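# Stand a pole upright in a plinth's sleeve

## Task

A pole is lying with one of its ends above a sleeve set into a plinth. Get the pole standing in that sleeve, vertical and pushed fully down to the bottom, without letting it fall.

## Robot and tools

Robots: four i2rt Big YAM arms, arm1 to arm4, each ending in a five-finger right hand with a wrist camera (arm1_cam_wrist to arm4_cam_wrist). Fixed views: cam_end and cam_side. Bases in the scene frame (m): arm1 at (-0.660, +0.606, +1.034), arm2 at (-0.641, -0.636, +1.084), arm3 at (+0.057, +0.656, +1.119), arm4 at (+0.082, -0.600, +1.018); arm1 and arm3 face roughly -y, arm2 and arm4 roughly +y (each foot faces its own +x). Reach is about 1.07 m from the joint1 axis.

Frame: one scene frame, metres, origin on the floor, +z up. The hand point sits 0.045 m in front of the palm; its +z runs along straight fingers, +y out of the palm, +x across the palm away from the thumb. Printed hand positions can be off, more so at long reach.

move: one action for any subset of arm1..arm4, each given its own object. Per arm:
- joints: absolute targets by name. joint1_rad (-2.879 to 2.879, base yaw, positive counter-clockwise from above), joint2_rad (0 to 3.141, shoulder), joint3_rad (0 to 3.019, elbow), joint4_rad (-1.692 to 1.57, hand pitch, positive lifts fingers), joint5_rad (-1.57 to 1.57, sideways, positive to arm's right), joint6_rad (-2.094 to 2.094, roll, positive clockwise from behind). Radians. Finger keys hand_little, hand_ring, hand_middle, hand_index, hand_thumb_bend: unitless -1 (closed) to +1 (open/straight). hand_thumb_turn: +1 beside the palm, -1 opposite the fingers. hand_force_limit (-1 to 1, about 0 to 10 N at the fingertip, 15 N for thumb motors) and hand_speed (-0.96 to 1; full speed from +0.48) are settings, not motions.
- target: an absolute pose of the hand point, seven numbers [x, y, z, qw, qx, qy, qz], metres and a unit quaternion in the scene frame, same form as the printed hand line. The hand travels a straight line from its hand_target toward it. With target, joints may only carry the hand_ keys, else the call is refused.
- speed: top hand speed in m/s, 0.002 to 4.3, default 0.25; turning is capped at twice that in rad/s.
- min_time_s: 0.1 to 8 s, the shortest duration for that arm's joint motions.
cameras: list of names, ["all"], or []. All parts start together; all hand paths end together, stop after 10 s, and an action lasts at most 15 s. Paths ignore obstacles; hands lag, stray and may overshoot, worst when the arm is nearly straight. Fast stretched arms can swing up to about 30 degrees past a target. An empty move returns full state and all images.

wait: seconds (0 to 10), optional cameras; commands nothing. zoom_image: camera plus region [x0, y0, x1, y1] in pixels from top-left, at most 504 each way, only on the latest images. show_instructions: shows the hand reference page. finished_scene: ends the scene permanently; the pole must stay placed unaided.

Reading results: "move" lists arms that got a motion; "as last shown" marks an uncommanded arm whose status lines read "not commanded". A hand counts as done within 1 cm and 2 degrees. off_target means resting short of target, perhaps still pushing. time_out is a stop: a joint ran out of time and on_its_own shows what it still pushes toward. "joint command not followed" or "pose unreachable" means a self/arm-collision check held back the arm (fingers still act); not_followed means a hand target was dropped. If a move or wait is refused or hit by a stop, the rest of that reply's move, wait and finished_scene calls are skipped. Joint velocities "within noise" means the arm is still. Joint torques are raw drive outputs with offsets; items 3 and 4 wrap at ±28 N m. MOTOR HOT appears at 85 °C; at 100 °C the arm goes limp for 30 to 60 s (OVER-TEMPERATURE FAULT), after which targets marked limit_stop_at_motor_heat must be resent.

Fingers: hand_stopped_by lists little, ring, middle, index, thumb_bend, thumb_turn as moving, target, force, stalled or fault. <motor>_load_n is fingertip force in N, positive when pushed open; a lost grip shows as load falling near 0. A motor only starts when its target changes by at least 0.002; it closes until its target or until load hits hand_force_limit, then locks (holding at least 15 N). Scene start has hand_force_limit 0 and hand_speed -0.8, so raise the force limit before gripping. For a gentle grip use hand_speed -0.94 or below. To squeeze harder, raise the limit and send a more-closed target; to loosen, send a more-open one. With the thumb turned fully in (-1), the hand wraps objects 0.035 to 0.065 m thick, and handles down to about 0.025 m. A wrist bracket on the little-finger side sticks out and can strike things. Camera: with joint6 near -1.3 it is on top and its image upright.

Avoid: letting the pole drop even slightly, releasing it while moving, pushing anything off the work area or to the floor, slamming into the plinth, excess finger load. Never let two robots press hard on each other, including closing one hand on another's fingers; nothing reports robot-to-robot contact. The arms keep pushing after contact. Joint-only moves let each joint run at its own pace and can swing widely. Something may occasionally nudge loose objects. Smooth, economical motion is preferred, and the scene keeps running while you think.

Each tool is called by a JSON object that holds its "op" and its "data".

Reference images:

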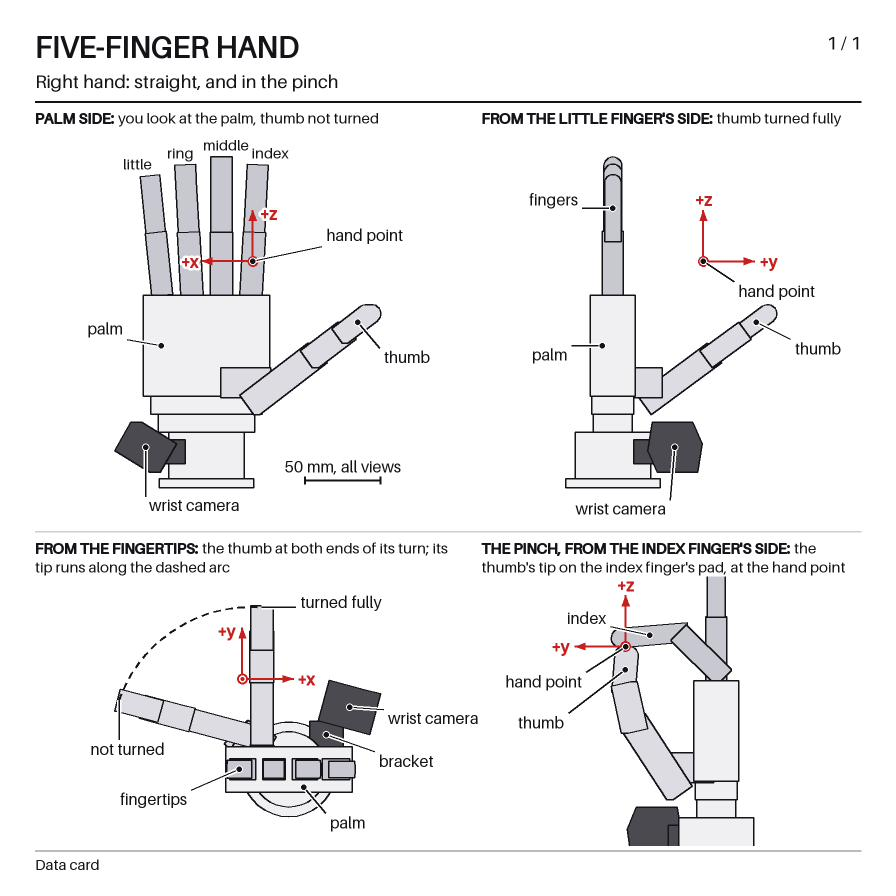

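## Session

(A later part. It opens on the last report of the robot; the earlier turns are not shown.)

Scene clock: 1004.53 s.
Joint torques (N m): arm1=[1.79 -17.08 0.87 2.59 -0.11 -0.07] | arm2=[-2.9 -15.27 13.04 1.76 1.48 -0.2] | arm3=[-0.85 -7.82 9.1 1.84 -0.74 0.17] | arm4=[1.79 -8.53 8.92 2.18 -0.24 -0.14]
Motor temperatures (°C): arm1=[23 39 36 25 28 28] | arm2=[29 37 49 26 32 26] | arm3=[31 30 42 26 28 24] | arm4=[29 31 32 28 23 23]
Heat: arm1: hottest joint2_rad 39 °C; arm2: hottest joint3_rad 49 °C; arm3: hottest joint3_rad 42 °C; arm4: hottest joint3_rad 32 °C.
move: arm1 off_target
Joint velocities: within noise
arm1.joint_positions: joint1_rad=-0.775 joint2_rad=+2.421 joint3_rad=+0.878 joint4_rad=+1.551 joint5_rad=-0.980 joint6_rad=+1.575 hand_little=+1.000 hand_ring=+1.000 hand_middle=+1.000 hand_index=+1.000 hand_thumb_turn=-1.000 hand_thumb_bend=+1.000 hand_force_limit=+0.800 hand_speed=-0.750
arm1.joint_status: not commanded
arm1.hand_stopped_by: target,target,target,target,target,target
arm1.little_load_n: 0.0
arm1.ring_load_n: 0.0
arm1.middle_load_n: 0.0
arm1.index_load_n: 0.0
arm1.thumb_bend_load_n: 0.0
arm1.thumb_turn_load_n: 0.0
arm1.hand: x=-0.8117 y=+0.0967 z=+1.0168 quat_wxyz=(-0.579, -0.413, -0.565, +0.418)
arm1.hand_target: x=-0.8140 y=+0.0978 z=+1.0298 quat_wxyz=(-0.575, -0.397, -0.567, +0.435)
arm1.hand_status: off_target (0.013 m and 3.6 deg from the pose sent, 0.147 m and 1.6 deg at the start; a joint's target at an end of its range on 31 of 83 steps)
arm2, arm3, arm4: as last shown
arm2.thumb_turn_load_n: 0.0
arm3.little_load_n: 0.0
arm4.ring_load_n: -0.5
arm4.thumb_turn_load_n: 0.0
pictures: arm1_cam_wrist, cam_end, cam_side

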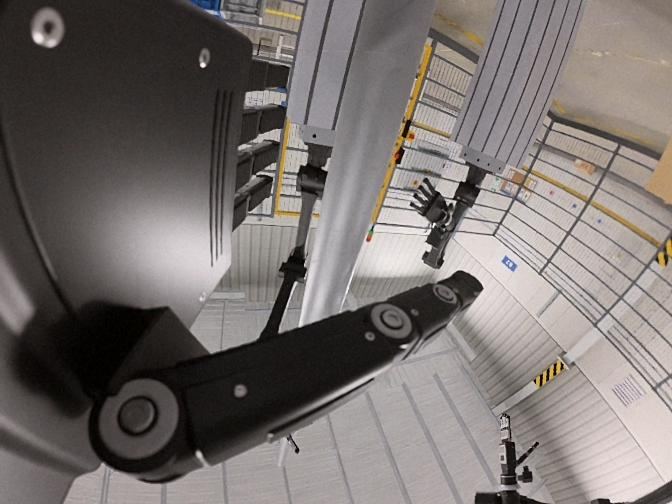

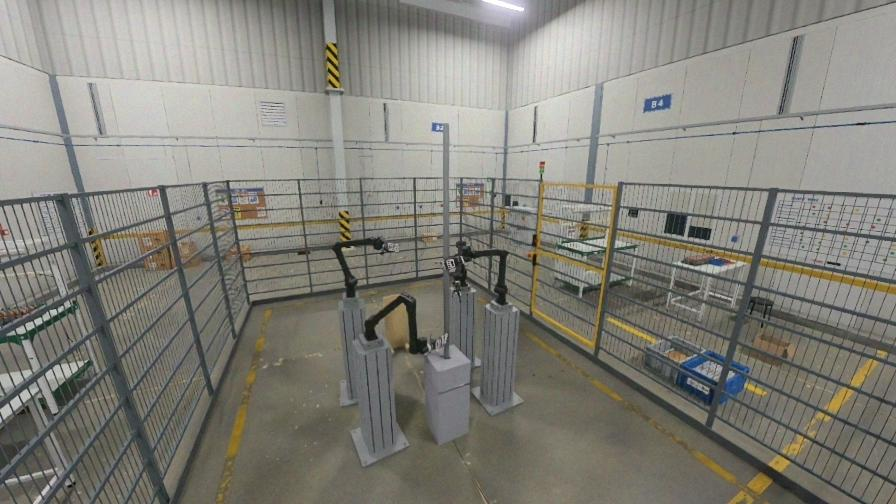

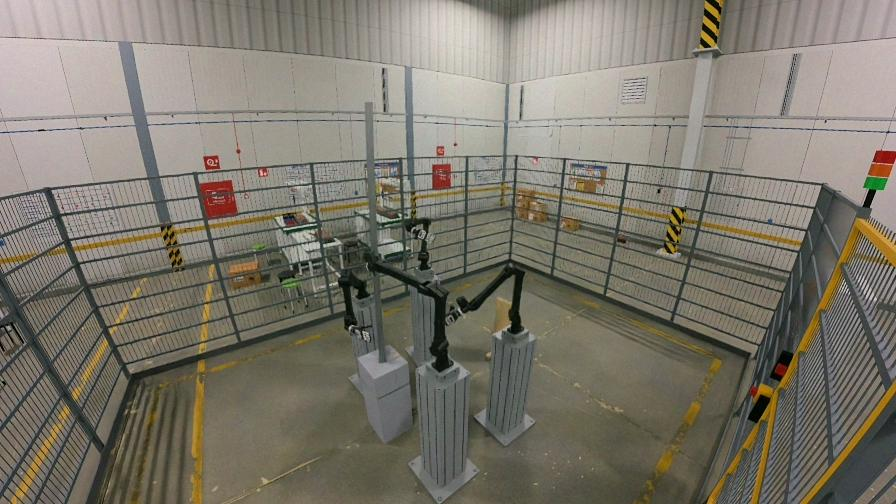

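{"op": "move", "data": {"arm2": {"joints": {"hand_speed": -0.85, "hand_ring": 1, "hand_middle": 1, "hand_index": 1, "hand_thumb_bend": 1, "joint1_rad": 0.35}, "min_time_s": 2}, "cameras": ["cam_side", "cam_end", "arm2_cam_wrist"]}}

{"op": "zoom_image", "data": {"camera": "cam_side", "region": [354, 92, 384, 116]}}

{"op": "zoom_image", "data": {"camera": "cam_end", "region": [432, 114, 462, 138]}}

Scene clock: 1011.53 s.
Joint torques (N m): arm1=[1.79 -17.26 0.96 2.7 -0.1 -0.04] | arm2=[-1.55 -15.15 13.26 1.73 0.83 -0.09] | arm3=[-0.85 -7.82 9.09 1.84 -0.74 0.18] | arm4=[1.61 -8.7 8.94 2.15 -0.26 -0.13]
Motor temperatures (°C): arm1=[23 39 35 25 28 28] | arm2=[29 37 50 26 32 26] | arm3=[31 30 42 26 28 24] | arm4=[29 31 32 28 23 23]
Heat: arm1: hottest joint2_rad 39 °C; arm2: hottest joint3_rad 50 °C; arm3: hottest joint3_rad 42 °C; arm4: hottest joint3_rad 32 °C.
move: arm2 done
Joint velocities: within noise
arm1: as last shown
arm1.thumb_turn_load_n: -0.5
arm2.joint_positions: joint1_rad=+0.366 joint2_rad=+1.507 joint3_rad=+1.688 joint4_rad=-0.492 joint5_rad=+0.663 joint6_rad=-1.315 hand_little=+1.000 hand_ring=+1.000 hand_middle=+1.000 hand_index=+1.000 hand_thumb_turn=-1.000 hand_thumb_bend=+1.000 hand_force_limit=+0.800 hand_speed=-0.850
arm2.joint_status: all done
arm2.hand_stopped_by: fault,target,target,target,target,target
arm2.little_load_n: 0.0
arm2.ring_load_n: 0.0
arm2.middle_load_n: 0.0
arm2.index_load_n: 0.0
arm2.thumb_bend_load_n: 0.0
arm2.thumb_turn_load_n: 0.0
arm2.hand: x=-0.7394 y=-0.0101 z=+1.5643 quat_wxyz=(-0.385, +0.642, +0.455, +0.483)
arm2.hand_target: x=-0.7230 y=-0.0180 z=+1.6053 quat_wxyz=(-0.399, +0.640, +0.428, +0.498)
arm2.hand_status: not commanded
arm3.joint_positions: joint1_rad=-0.746 joint2_rad=+1.151 joint3_rad=+1.389 joint4_rad=-0.916 joint5_rad=-1.183 joint6_rad=+0.387 hand_little=+1.000 hand_ring=+1.000 hand_middle=+1.000 hand_index=+1.000 hand_thumb_turn=-1.000 hand_thumb_bend=+1.000 hand_force_limit=+0.400 hand_speed=-0.750
arm3.joint_status: not commanded
arm3.hand_stopped_by: target,target,target,target,target,target
arm3.little_load_n: 0.0
arm3.ring_load_n: 0.0
arm3.middle_load_n: 0.0
arm3.index_load_n: 0.0
arm3.thumb_bend_load_n: 0.0
arm3.thumb_turn_load_n: 0.0
arm3.hand: x=-0.0797 y=+0.2770 z=+1.6160 quat_wxyz=(-0.403, -0.243, -0.748, +0.468)
arm3.hand_target: x=-0.0800 y=+0.2800 z=+1.6200 quat_wxyz=(-0.401, -0.243, -0.745, +0.474)
arm3.hand_status: not commanded
arm4.joint_positions: joint1_rad=+0.946 joint2_rad=+1.547 joint3_rad=+0.701 joint4_rad=+0.394 joint5_rad=-0.282 joint6_rad=-1.689 hand_little=+1.000 hand_ring=+1.000 hand_middle=+1.000 hand_index=+1.000 hand_thumb_turn=-1.000 hand_thumb_bend=+0.200 hand_force_limit=+0.700 hand_speed=-0.300
arm4.joint_status: not commanded
arm4.hand_stopped_by: target,target,target,target,target,target
arm4.little_load_n: 0.0
arm4.ring_load_n: 0.0
arm4.middle_load_n: 0.0
arm4.index_load_n: 0.0
arm4.thumb_bend_load_n: 0.0
arm4.thumb_turn_load_n: 0.0
arm4.hand: x=-0.3790 y=-0.2585 z=+1.0991 quat_wxyz=(-0.534, +0.140, +0.830, +0.075)
arm4.hand_target: x=-0.3986 y=-0.2510 z=+1.1207 quat_wxyz=(-0.553, +0.124, +0.820, +0.084)
arm4.hand_status: not commanded
pictures: arm2_cam_wrist, cam_end, cam_side

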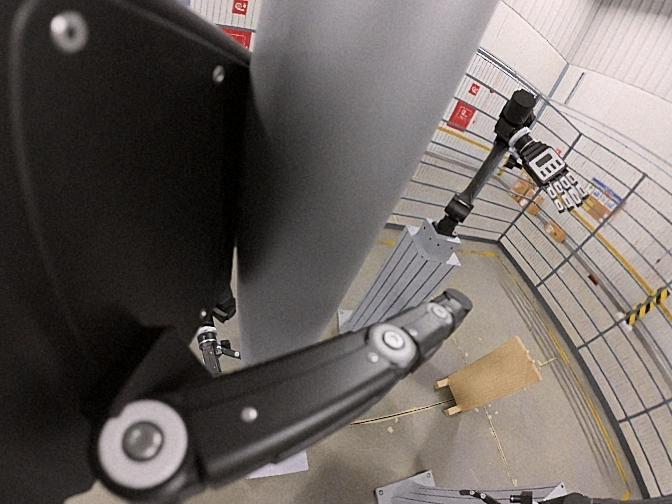

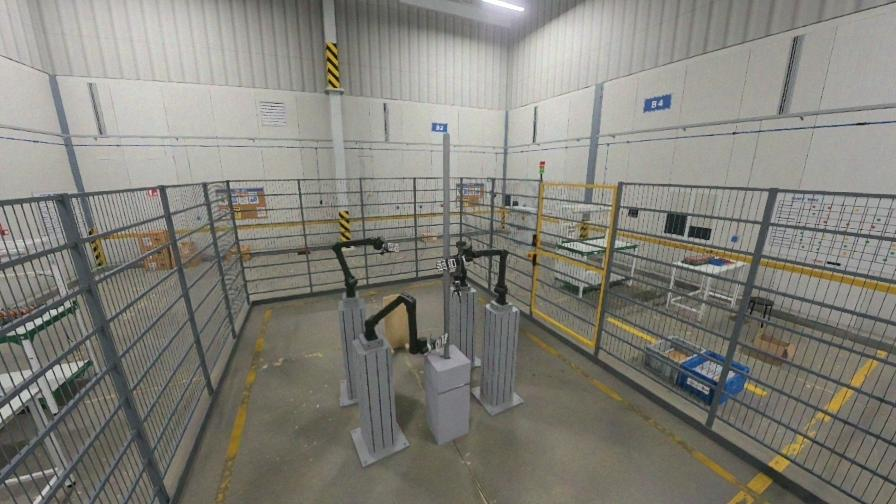

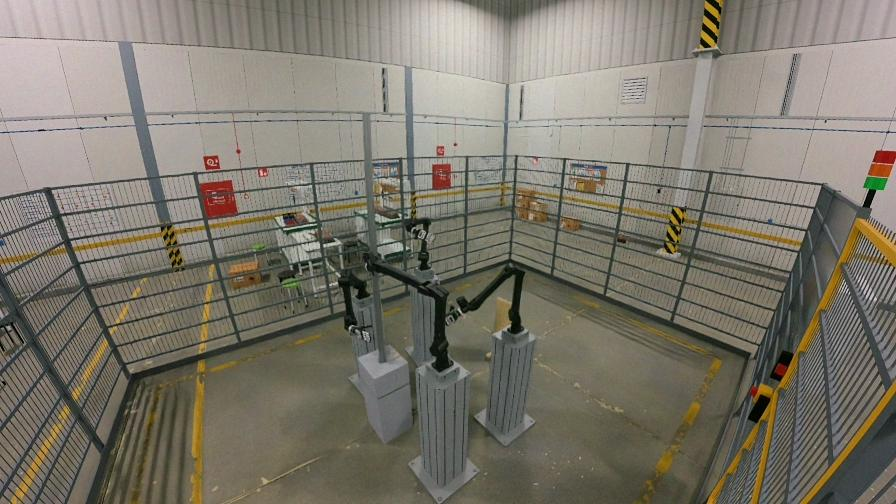

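Scaled by 16.800.

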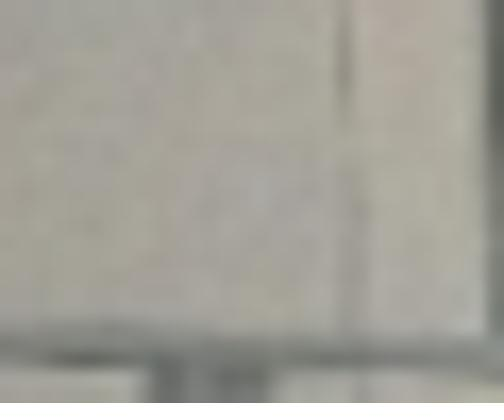

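Scaled by 16.800.

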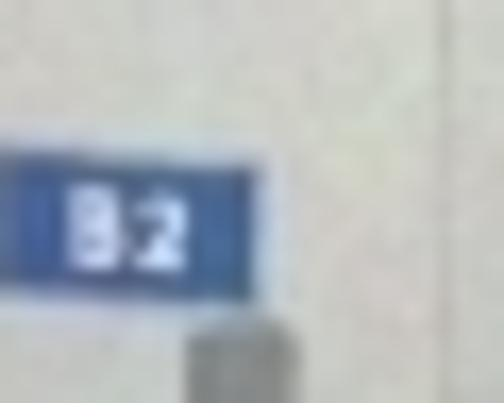

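{"op": "move", "data": {"cameras": ["cam_side", "cam_end", "arm4_cam_wrist"]}}

{"op": "zoom_image", "data": {"camera": "cam_side", "region": [354, 102, 384, 126]}}

{"op": "zoom_image", "data": {"camera": "cam_end", "region": [432, 124, 462, 148]}}

{"op": "zoom_image", "data": {"camera": "arm4_cam_wrist", "region": [340, 165, 390, 215]}}

{"op": "zoom_image", "data": {"camera": "cam_side", "region": [368, 346, 398, 370]}}

{"op": "zoom_image", "data": {"camera": "cam_end", "region": [432, 344, 462, 368]}}

Scene clock: 1012.53 s.
Joint torques (N m): arm1=[1.2 -17.67 0.8 2.7 -0.12 -0.04] | arm2=[-1.14 -15.03 13.09 1.89 0.84 -0.06] | arm3=[-0.85 -7.88 9.1 1.83 -0.74 0.18] | arm4=[1.44 -8.76 8.96 2.18 -0.25 -0.13]
Motor temperatures (°C): arm1=[23 39 35 25 28 28] | arm2=[29 37 50 26 32 26] | arm3=[31 30 42 26 28 24] | arm4=[29 31 32 28 23 23]
Heat: arm1: hottest joint2_rad 39 °C; arm2: hottest joint3_rad 50 °C; arm3: hottest joint3_rad 42 °C; arm4: hottest joint3_rad 32 °C.
Joint velocities: within noise
arm1.joint_positions: joint1_rad=-0.775 joint2_rad=+2.421 joint3_rad=+0.878 joint4_rad=+1.551 joint5_rad=-0.980 joint6_rad=+1.575 hand_little=+1.000 hand_ring=+1.000 hand_middle=+1.000 hand_index=+1.000 hand_thumb_turn=-1.000 hand_thumb_bend=+1.000 hand_force_limit=+0.800 hand_speed=-0.750
arm1.joint_status: not commanded
arm1.hand_stopped_by: target,target,target,target,target,target
arm1.little_load_n: 0.0
arm1.ring_load_n: -0.5
arm1.middle_load_n: 0.0
arm1.index_load_n: 0.0
arm1.thumb_bend_load_n: 0.0
arm1.thumb_turn_load_n: -0.5
arm1.hand: x=-0.8117 y=+0.0967 z=+1.0168 quat_wxyz=(-0.579, -0.413, -0.565, +0.418) (m; scene frame)
arm1.hand_target: x=-0.8140 y=+0.0978 z=+1.0298 quat_wxyz=(-0.575, -0.397, -0.567, +0.435) (m; scene frame)
arm1.hand_status: not commanded
arm2.joint_positions: joint1_rad=+0.366 joint2_rad=+1.507 joint3_rad=+1.688 joint4_rad=-0.492 joint5_rad=+0.663 joint6_rad=-1.315 hand_little=+1.000 hand_ring=+1.000 hand_middle=+1.000 hand_index=+1.000 hand_thumb_turn=-1.000 hand_thumb_bend=+1.000 hand_force_limit=+0.800 hand_speed=-0.850
arm2.joint_status: all done
arm2.hand_stopped_by: fault,target,target,target,target,target
arm2.little_load_n: 0.0
arm2.ring_load_n: 0.0
arm2.middle_load_n: 0.0
arm2.index_load_n: 0.0
arm2.thumb_bend_load_n: 0.0
arm2.thumb_turn_load_n: 0.5
arm2.hand: x=-0.7394 y=-0.0101 z=+1.5643 quat_wxyz=(-0.385, +0.642, +0.455, +0.483) (m; scene frame)
arm2.hand_target: x=-0.7230 y=-0.0180 z=+1.6053 quat_wxyz=(-0.399, +0.640, +0.428, +0.498) (m; scene frame)
arm2.hand_status: not commanded
arm3.joint_positions: joint1_rad=-0.746 joint2_rad=+1.151 joint3_rad=+1.389 joint4_rad=-0.916 joint5_rad=-1.183 joint6_rad=+0.387 hand_little=+1.000 hand_ring=+1.000 hand_middle=+1.000 hand_index=+1.000 hand_thumb_turn=-1.000 hand_thumb_bend=+1.000 hand_force_limit=+0.400 hand_speed=-0.750
arm3.joint_status: not commanded
arm3.hand_stopped_by: target,target,target,target,target,target
arm3.little_load_n: -0.5
arm3.ring_load_n: 0.0
arm3.middle_load_n: 0.0
arm3.index_load_n: 0.0
arm3.thumb_bend_load_n: 0.0
arm3.thumb_turn_load_n: -0.5
arm3.hand: x=-0.0797 y=+0.2770 z=+1.6160 quat_wxyz=(-0.403, -0.243, -0.748, +0.468) (m; scene frame)
arm3.hand_target: x=-0.0800 y=+0.2800 z=+1.6200 quat_wxyz=(-0.401, -0.243, -0.745, +0.474) (m; scene frame)
arm3.hand_status: not commanded
arm4.joint_positions: joint1_rad=+0.946 joint2_rad=+1.547 joint3_rad=+0.701 joint4_rad=+0.394 joint5_rad=-0.282 joint6_rad=-1.689 hand_little=+1.000 hand_ring=+1.000 hand_middle=+1.000 hand_index=+1.000 hand_thumb_turn=-1.000 hand_thumb_bend=+0.200 hand_force_limit=+0.700 hand_speed=-0.300
arm4.joint_status: not commanded
arm4.hand_stopped_by: target,target,target,target,target,target
arm4.little_load_n: -0.5
arm4.ring_load_n: 0.0
arm4.middle_load_n: 0.0
arm4.index_load_n: 0.0
arm4.thumb_bend_load_n: 0.0
arm4.thumb_turn_load_n: 0.0
arm4.hand: x=-0.3790 y=-0.2585 z=+1.0991 quat_wxyz=(-0.534, +0.140, +0.830, +0.075) (m; scene frame)
arm4.hand_target: x=-0.3986 y=-0.2510 z=+1.1207 quat_wxyz=(-0.553, +0.124, +0.820, +0.084) (m; scene frame)
arm4.hand_status: not commanded
pictures: arm4_cam_wrist, cam_end, cam_side

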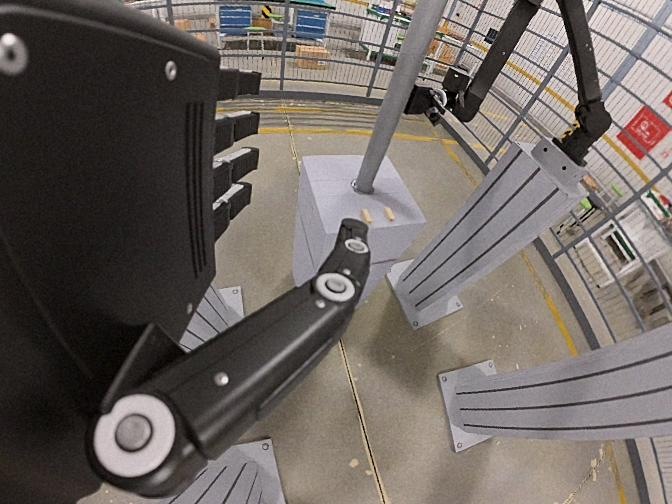

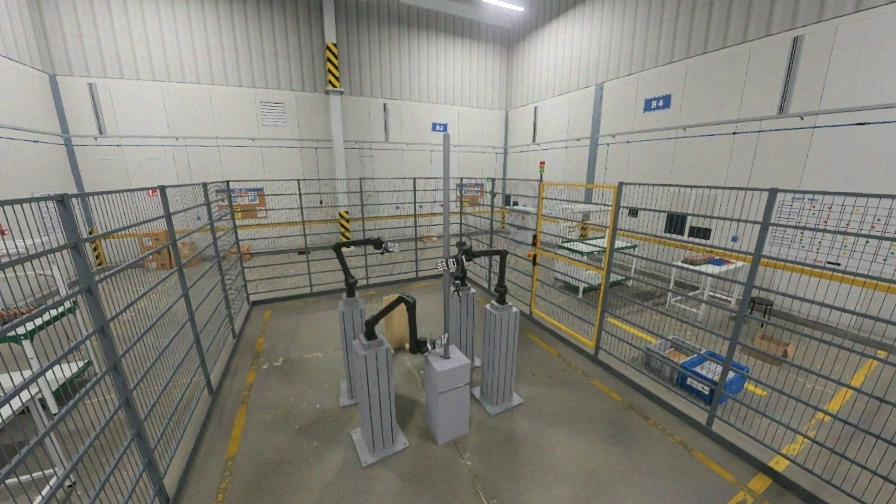

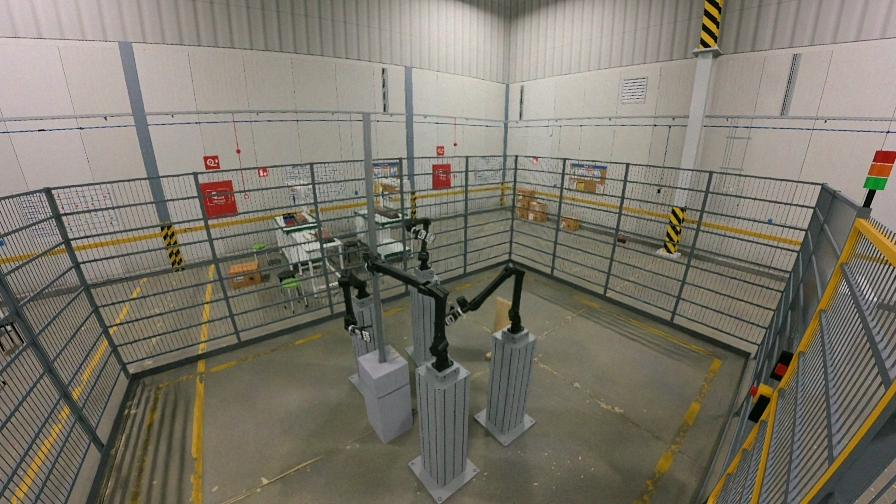

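Scaled by 16.800.

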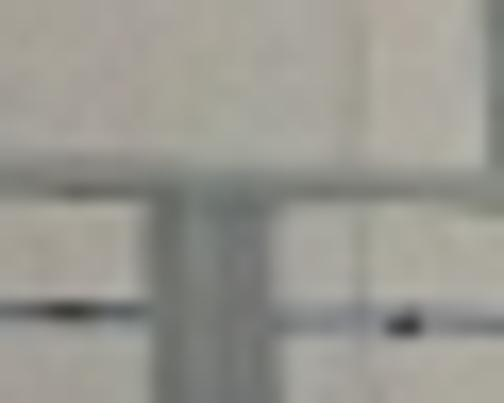

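Scaled by 16.800.

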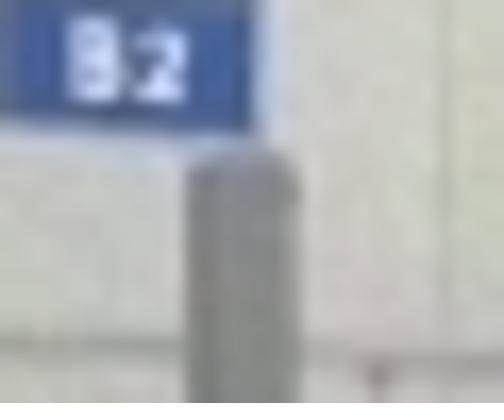

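Scaled by 10.080 from the camera's image (finer frame: 960x720).

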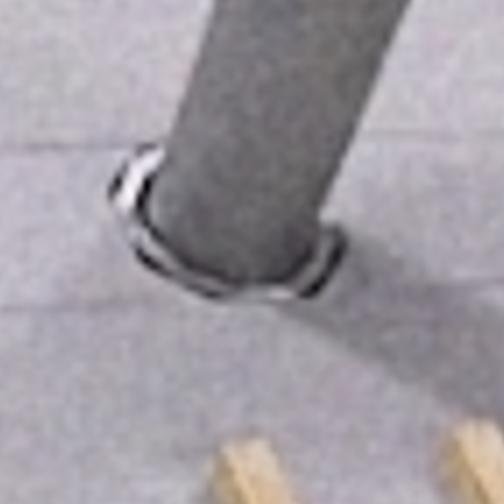

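Scaled by 16.800.

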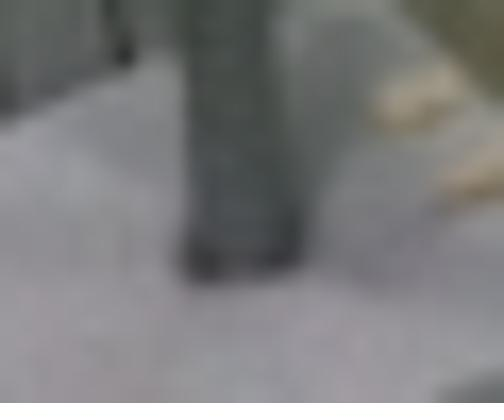

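Scaled by 16.800.

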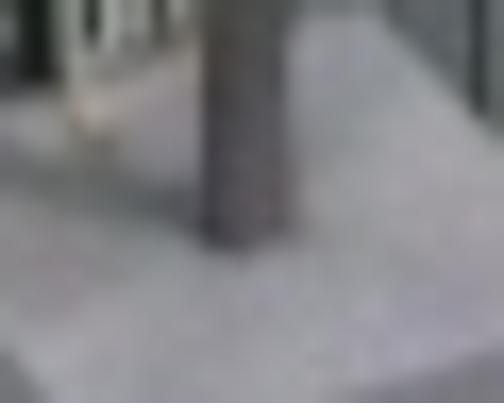

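{"op": "move", "data": {"arm2": {"joints": {"joint1_rad": 0.40}, "min_time_s": 2}, "cameras": ["cam_side", "cam_end", "arm2_cam_wrist"]}}

{"op": "zoom_image", "data": {"camera": "cam_side", "region": [354, 102, 384, 126]}}

{"op": "zoom_image", "data": {"camera": "cam_end", "region": [432, 124, 462, 148]}}

Scene clock: 1015.97 s.
Joint torques (N m): arm1=[1.9 -17.32 0.99 2.55 -0.1 -0.04] | arm2=[0.03 -13.63 13.04 1.84 0.3 -0.05] | arm3=[-0.79 -7.82 9.11 1.84 -0.75 0.17] | arm4=[1.55 -8.47 8.95 2.13 -0.25 -0.13]
Motor temperatures (°C): arm1=[23 40 35 25 28 28] | arm2=[29 37 49 26 32 26] | arm3=[31 30 42 26 28 24] | arm4=[29 31 32 28 23 23]
Heat: arm1: hottest joint2_rad 40 °C; arm2: hottest joint3_rad 49 °C; arm3: hottest joint3_rad 42 °C; arm4: hottest joint3_rad 32 °C.
move: arm2 done
Joint velocities: within noise
arm1, arm3, arm4: as last shown
arm1.ring_load_n: 0.0
arm1.thumb_turn_load_n: 0.0
arm2.joint_positions: joint1_rad=+0.393 joint2_rad=+1.494 joint3_rad=+1.688 joint4_rad=-0.492 joint5_rad=+0.676 joint6_rad=-1.315 hand_little=+1.000 hand_ring=+1.000 hand_middle=+1.000 hand_index=+1.000 hand_thumb_turn=-1.000 hand_thumb_bend=+1.000 hand_force_limit=+0.800 hand_speed=-0.850
arm2.joint_status: all done
arm2.hand_stopped_by: fault,target,target,target,target,target
arm2.little_load_n: 0.0
arm2.ring_load_n: 0.0
arm2.middle_load_n: 0.0
arm2.index_load_n: -0.5
arm2.thumb_bend_load_n: 0.0
arm2.thumb_turn_load_n: 0.0
arm2.hand: x=-0.7522 y=-0.0182 z=+1.5723 quat_wxyz=(-0.393, +0.636, +0.456, +0.483)
arm2.hand_target: x=-0.7537 y=-0.0226 z=+1.6050 quat_wxyz=(-0.411, +0.629, +0.444, +0.488)
arm2.hand_status: not commanded
arm3.little_load_n: 0.0
arm3.thumb_turn_load_n: 0.0
arm4.little_load_n: 0.0
arm4.ring_load_n: -0.5
pictures: arm2_cam_wrist, cam_end, cam_side

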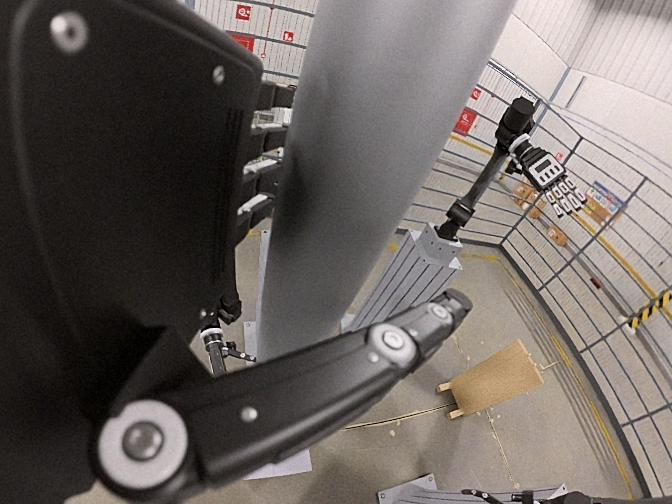

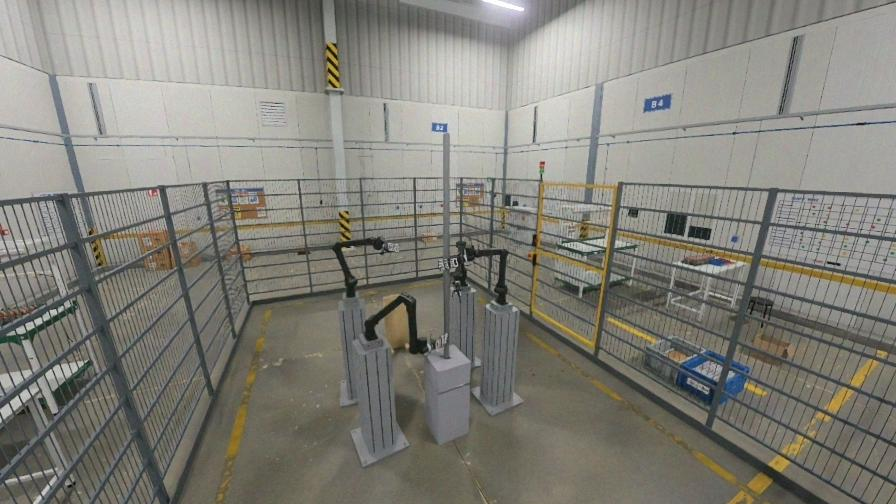

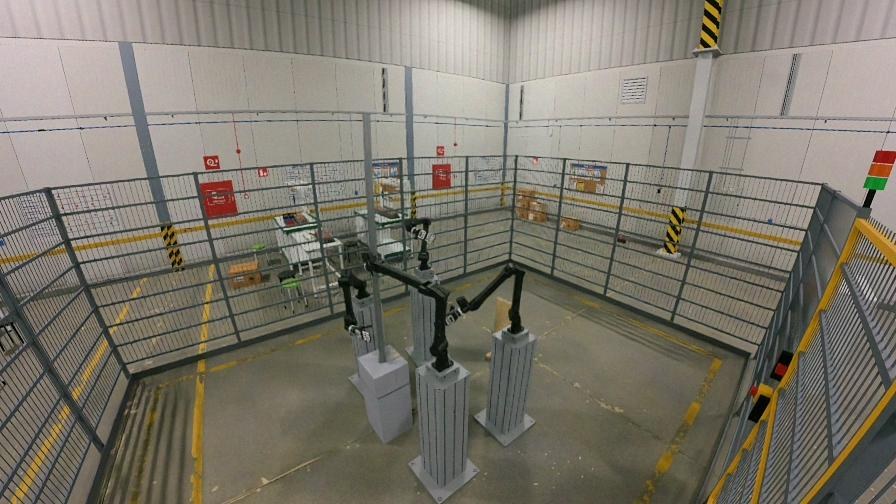

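Scaled by 16.800.

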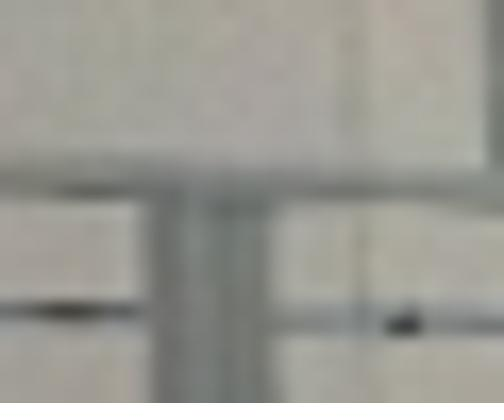

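Scaled by 16.800.

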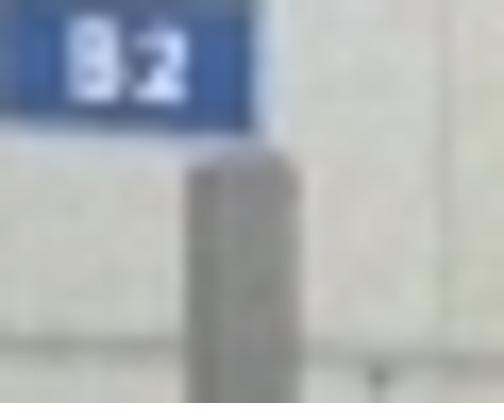

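{"op": "move", "data": {"arm2": {"target": [-0.8, -0.162, 1.635, -0.411, 0.629, 0.444, 0.488], "speed": 0.06}, "cameras": ["cam_side", "cam_end", "arm2_cam_wrist"]}}

{"op": "zoom_image", "data": {"camera": "cam_side", "region": [354, 102, 384, 126]}}

{"op": "zoom_image", "data": {"camera": "cam_end", "region": [432, 124, 462, 148]}}

Scene clock: 1019.90 s.
Joint torques (N m): arm1=[2.32 -16.26 1.13 2.8 -0.11 -0.01] | arm2=[0.15 -9.88 8.02 1.7 0.33 0.13] | arm3=[-0.91 -7.82 9.1 1.84 -0.75 0.18] | arm4=[1.67 -8.53 8.98 2.22 -0.25 -0.15]
Motor temperatures (°C): arm1=[23 40 35 25 28 28] | arm2=[28 37 49 26 32 26] | arm3=[31 30 42 26 28 24] | arm4=[29 31 32 28 23 23]
Heat: arm1: hottest joint2_rad 40 °C; arm2: hottest joint3_rad 49 °C; arm3: hottest joint3_rad 42 °C; arm4: hottest joint3_rad 32 °C.
move: arm2 done
Joint velocities: within noise
arm1, arm3, arm4: as last shown
arm1.thumb_turn_load_n: -0.5
arm2.joint_positions: joint1_rad=+0.646 joint2_rad=+1.282 joint3_rad=+1.641 joint4_rad=-0.667 joint5_rad=+0.919 joint6_rad=-1.238 hand_little=+1.000 hand_ring=+1.000 hand_middle=+1.000 hand_index=+1.000 hand_thumb_turn=-1.000 hand_thumb_bend=+1.000 hand_force_limit=+0.800 hand_speed=-0.850
arm2.joint_status: not commanded
arm2.hand_stopped_by: fault,target,target,target,target,target
arm2.little_load_n: 0.0
arm2.ring_load_n: 0.0
arm2.middle_load_n: 0.0
arm2.index_load_n: 0.0
arm2.thumb_bend_load_n: 0.0
arm2.thumb_turn_load_n: 0.0
arm2.hand: x=-0.7990 y=-0.1583 z=+1.6383 quat_wxyz=(-0.411, +0.627, +0.444, +0.491)
arm2.hand_target: x=-0.7999 y=-0.1620 z=+1.6350 quat_wxyz=(-0.411, +0.629, +0.444, +0.488)
arm2.hand_status: done (0.005 m and 0.4 deg from the pose sent, 0.164 m and 2.6 deg at the start)
arm4.ring_load_n: 0.0
pictures: arm2_cam_wrist, cam_end, cam_side

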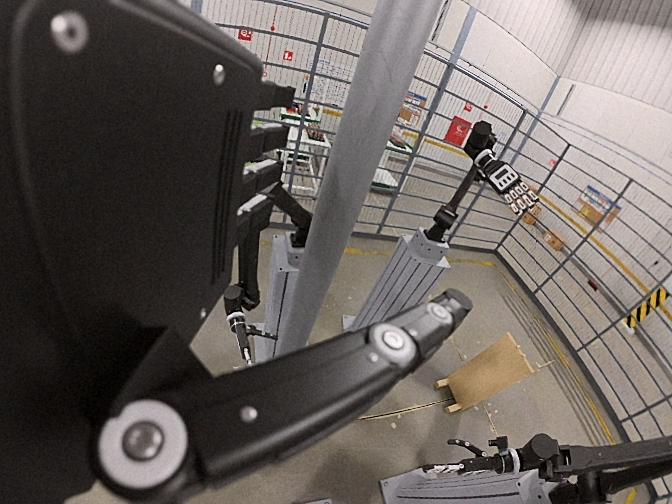

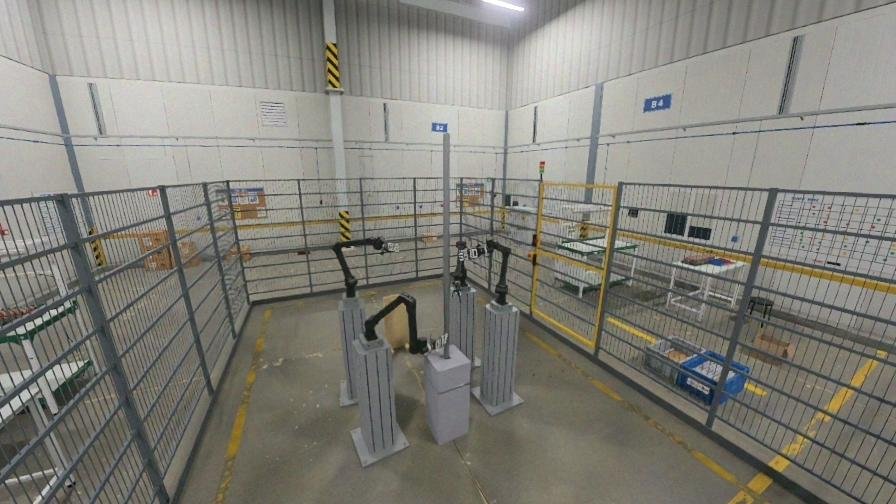

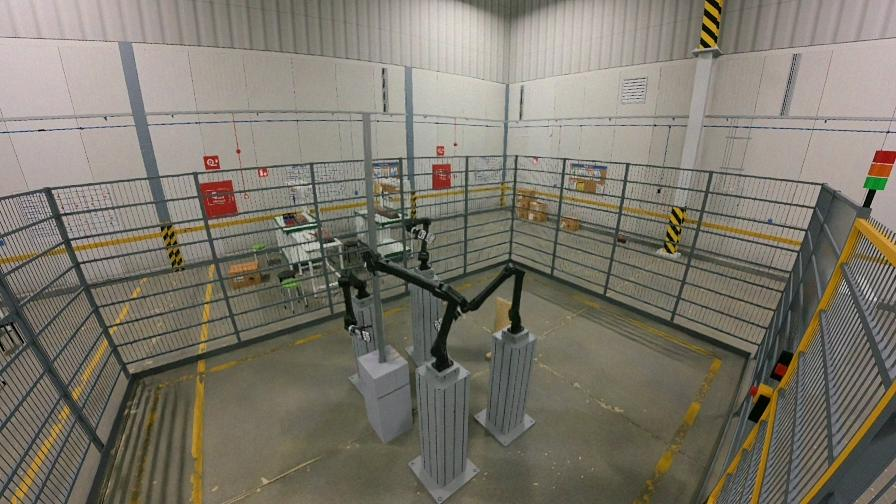

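Scaled by 16.800.

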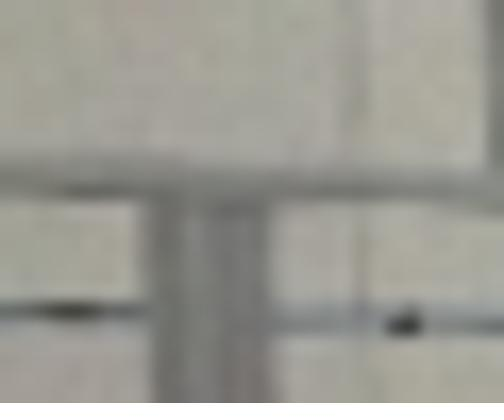

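Scaled by 16.800.

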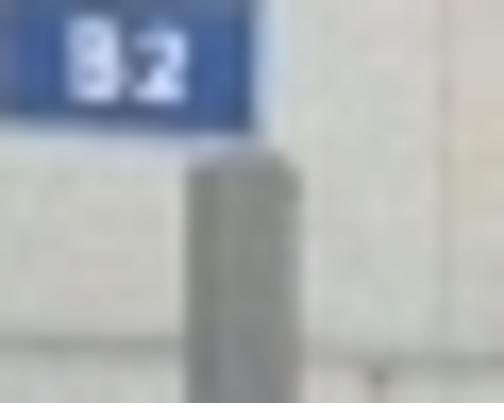

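{"op": "finished_scene", "data": {}}

The scene is finished: the task was done.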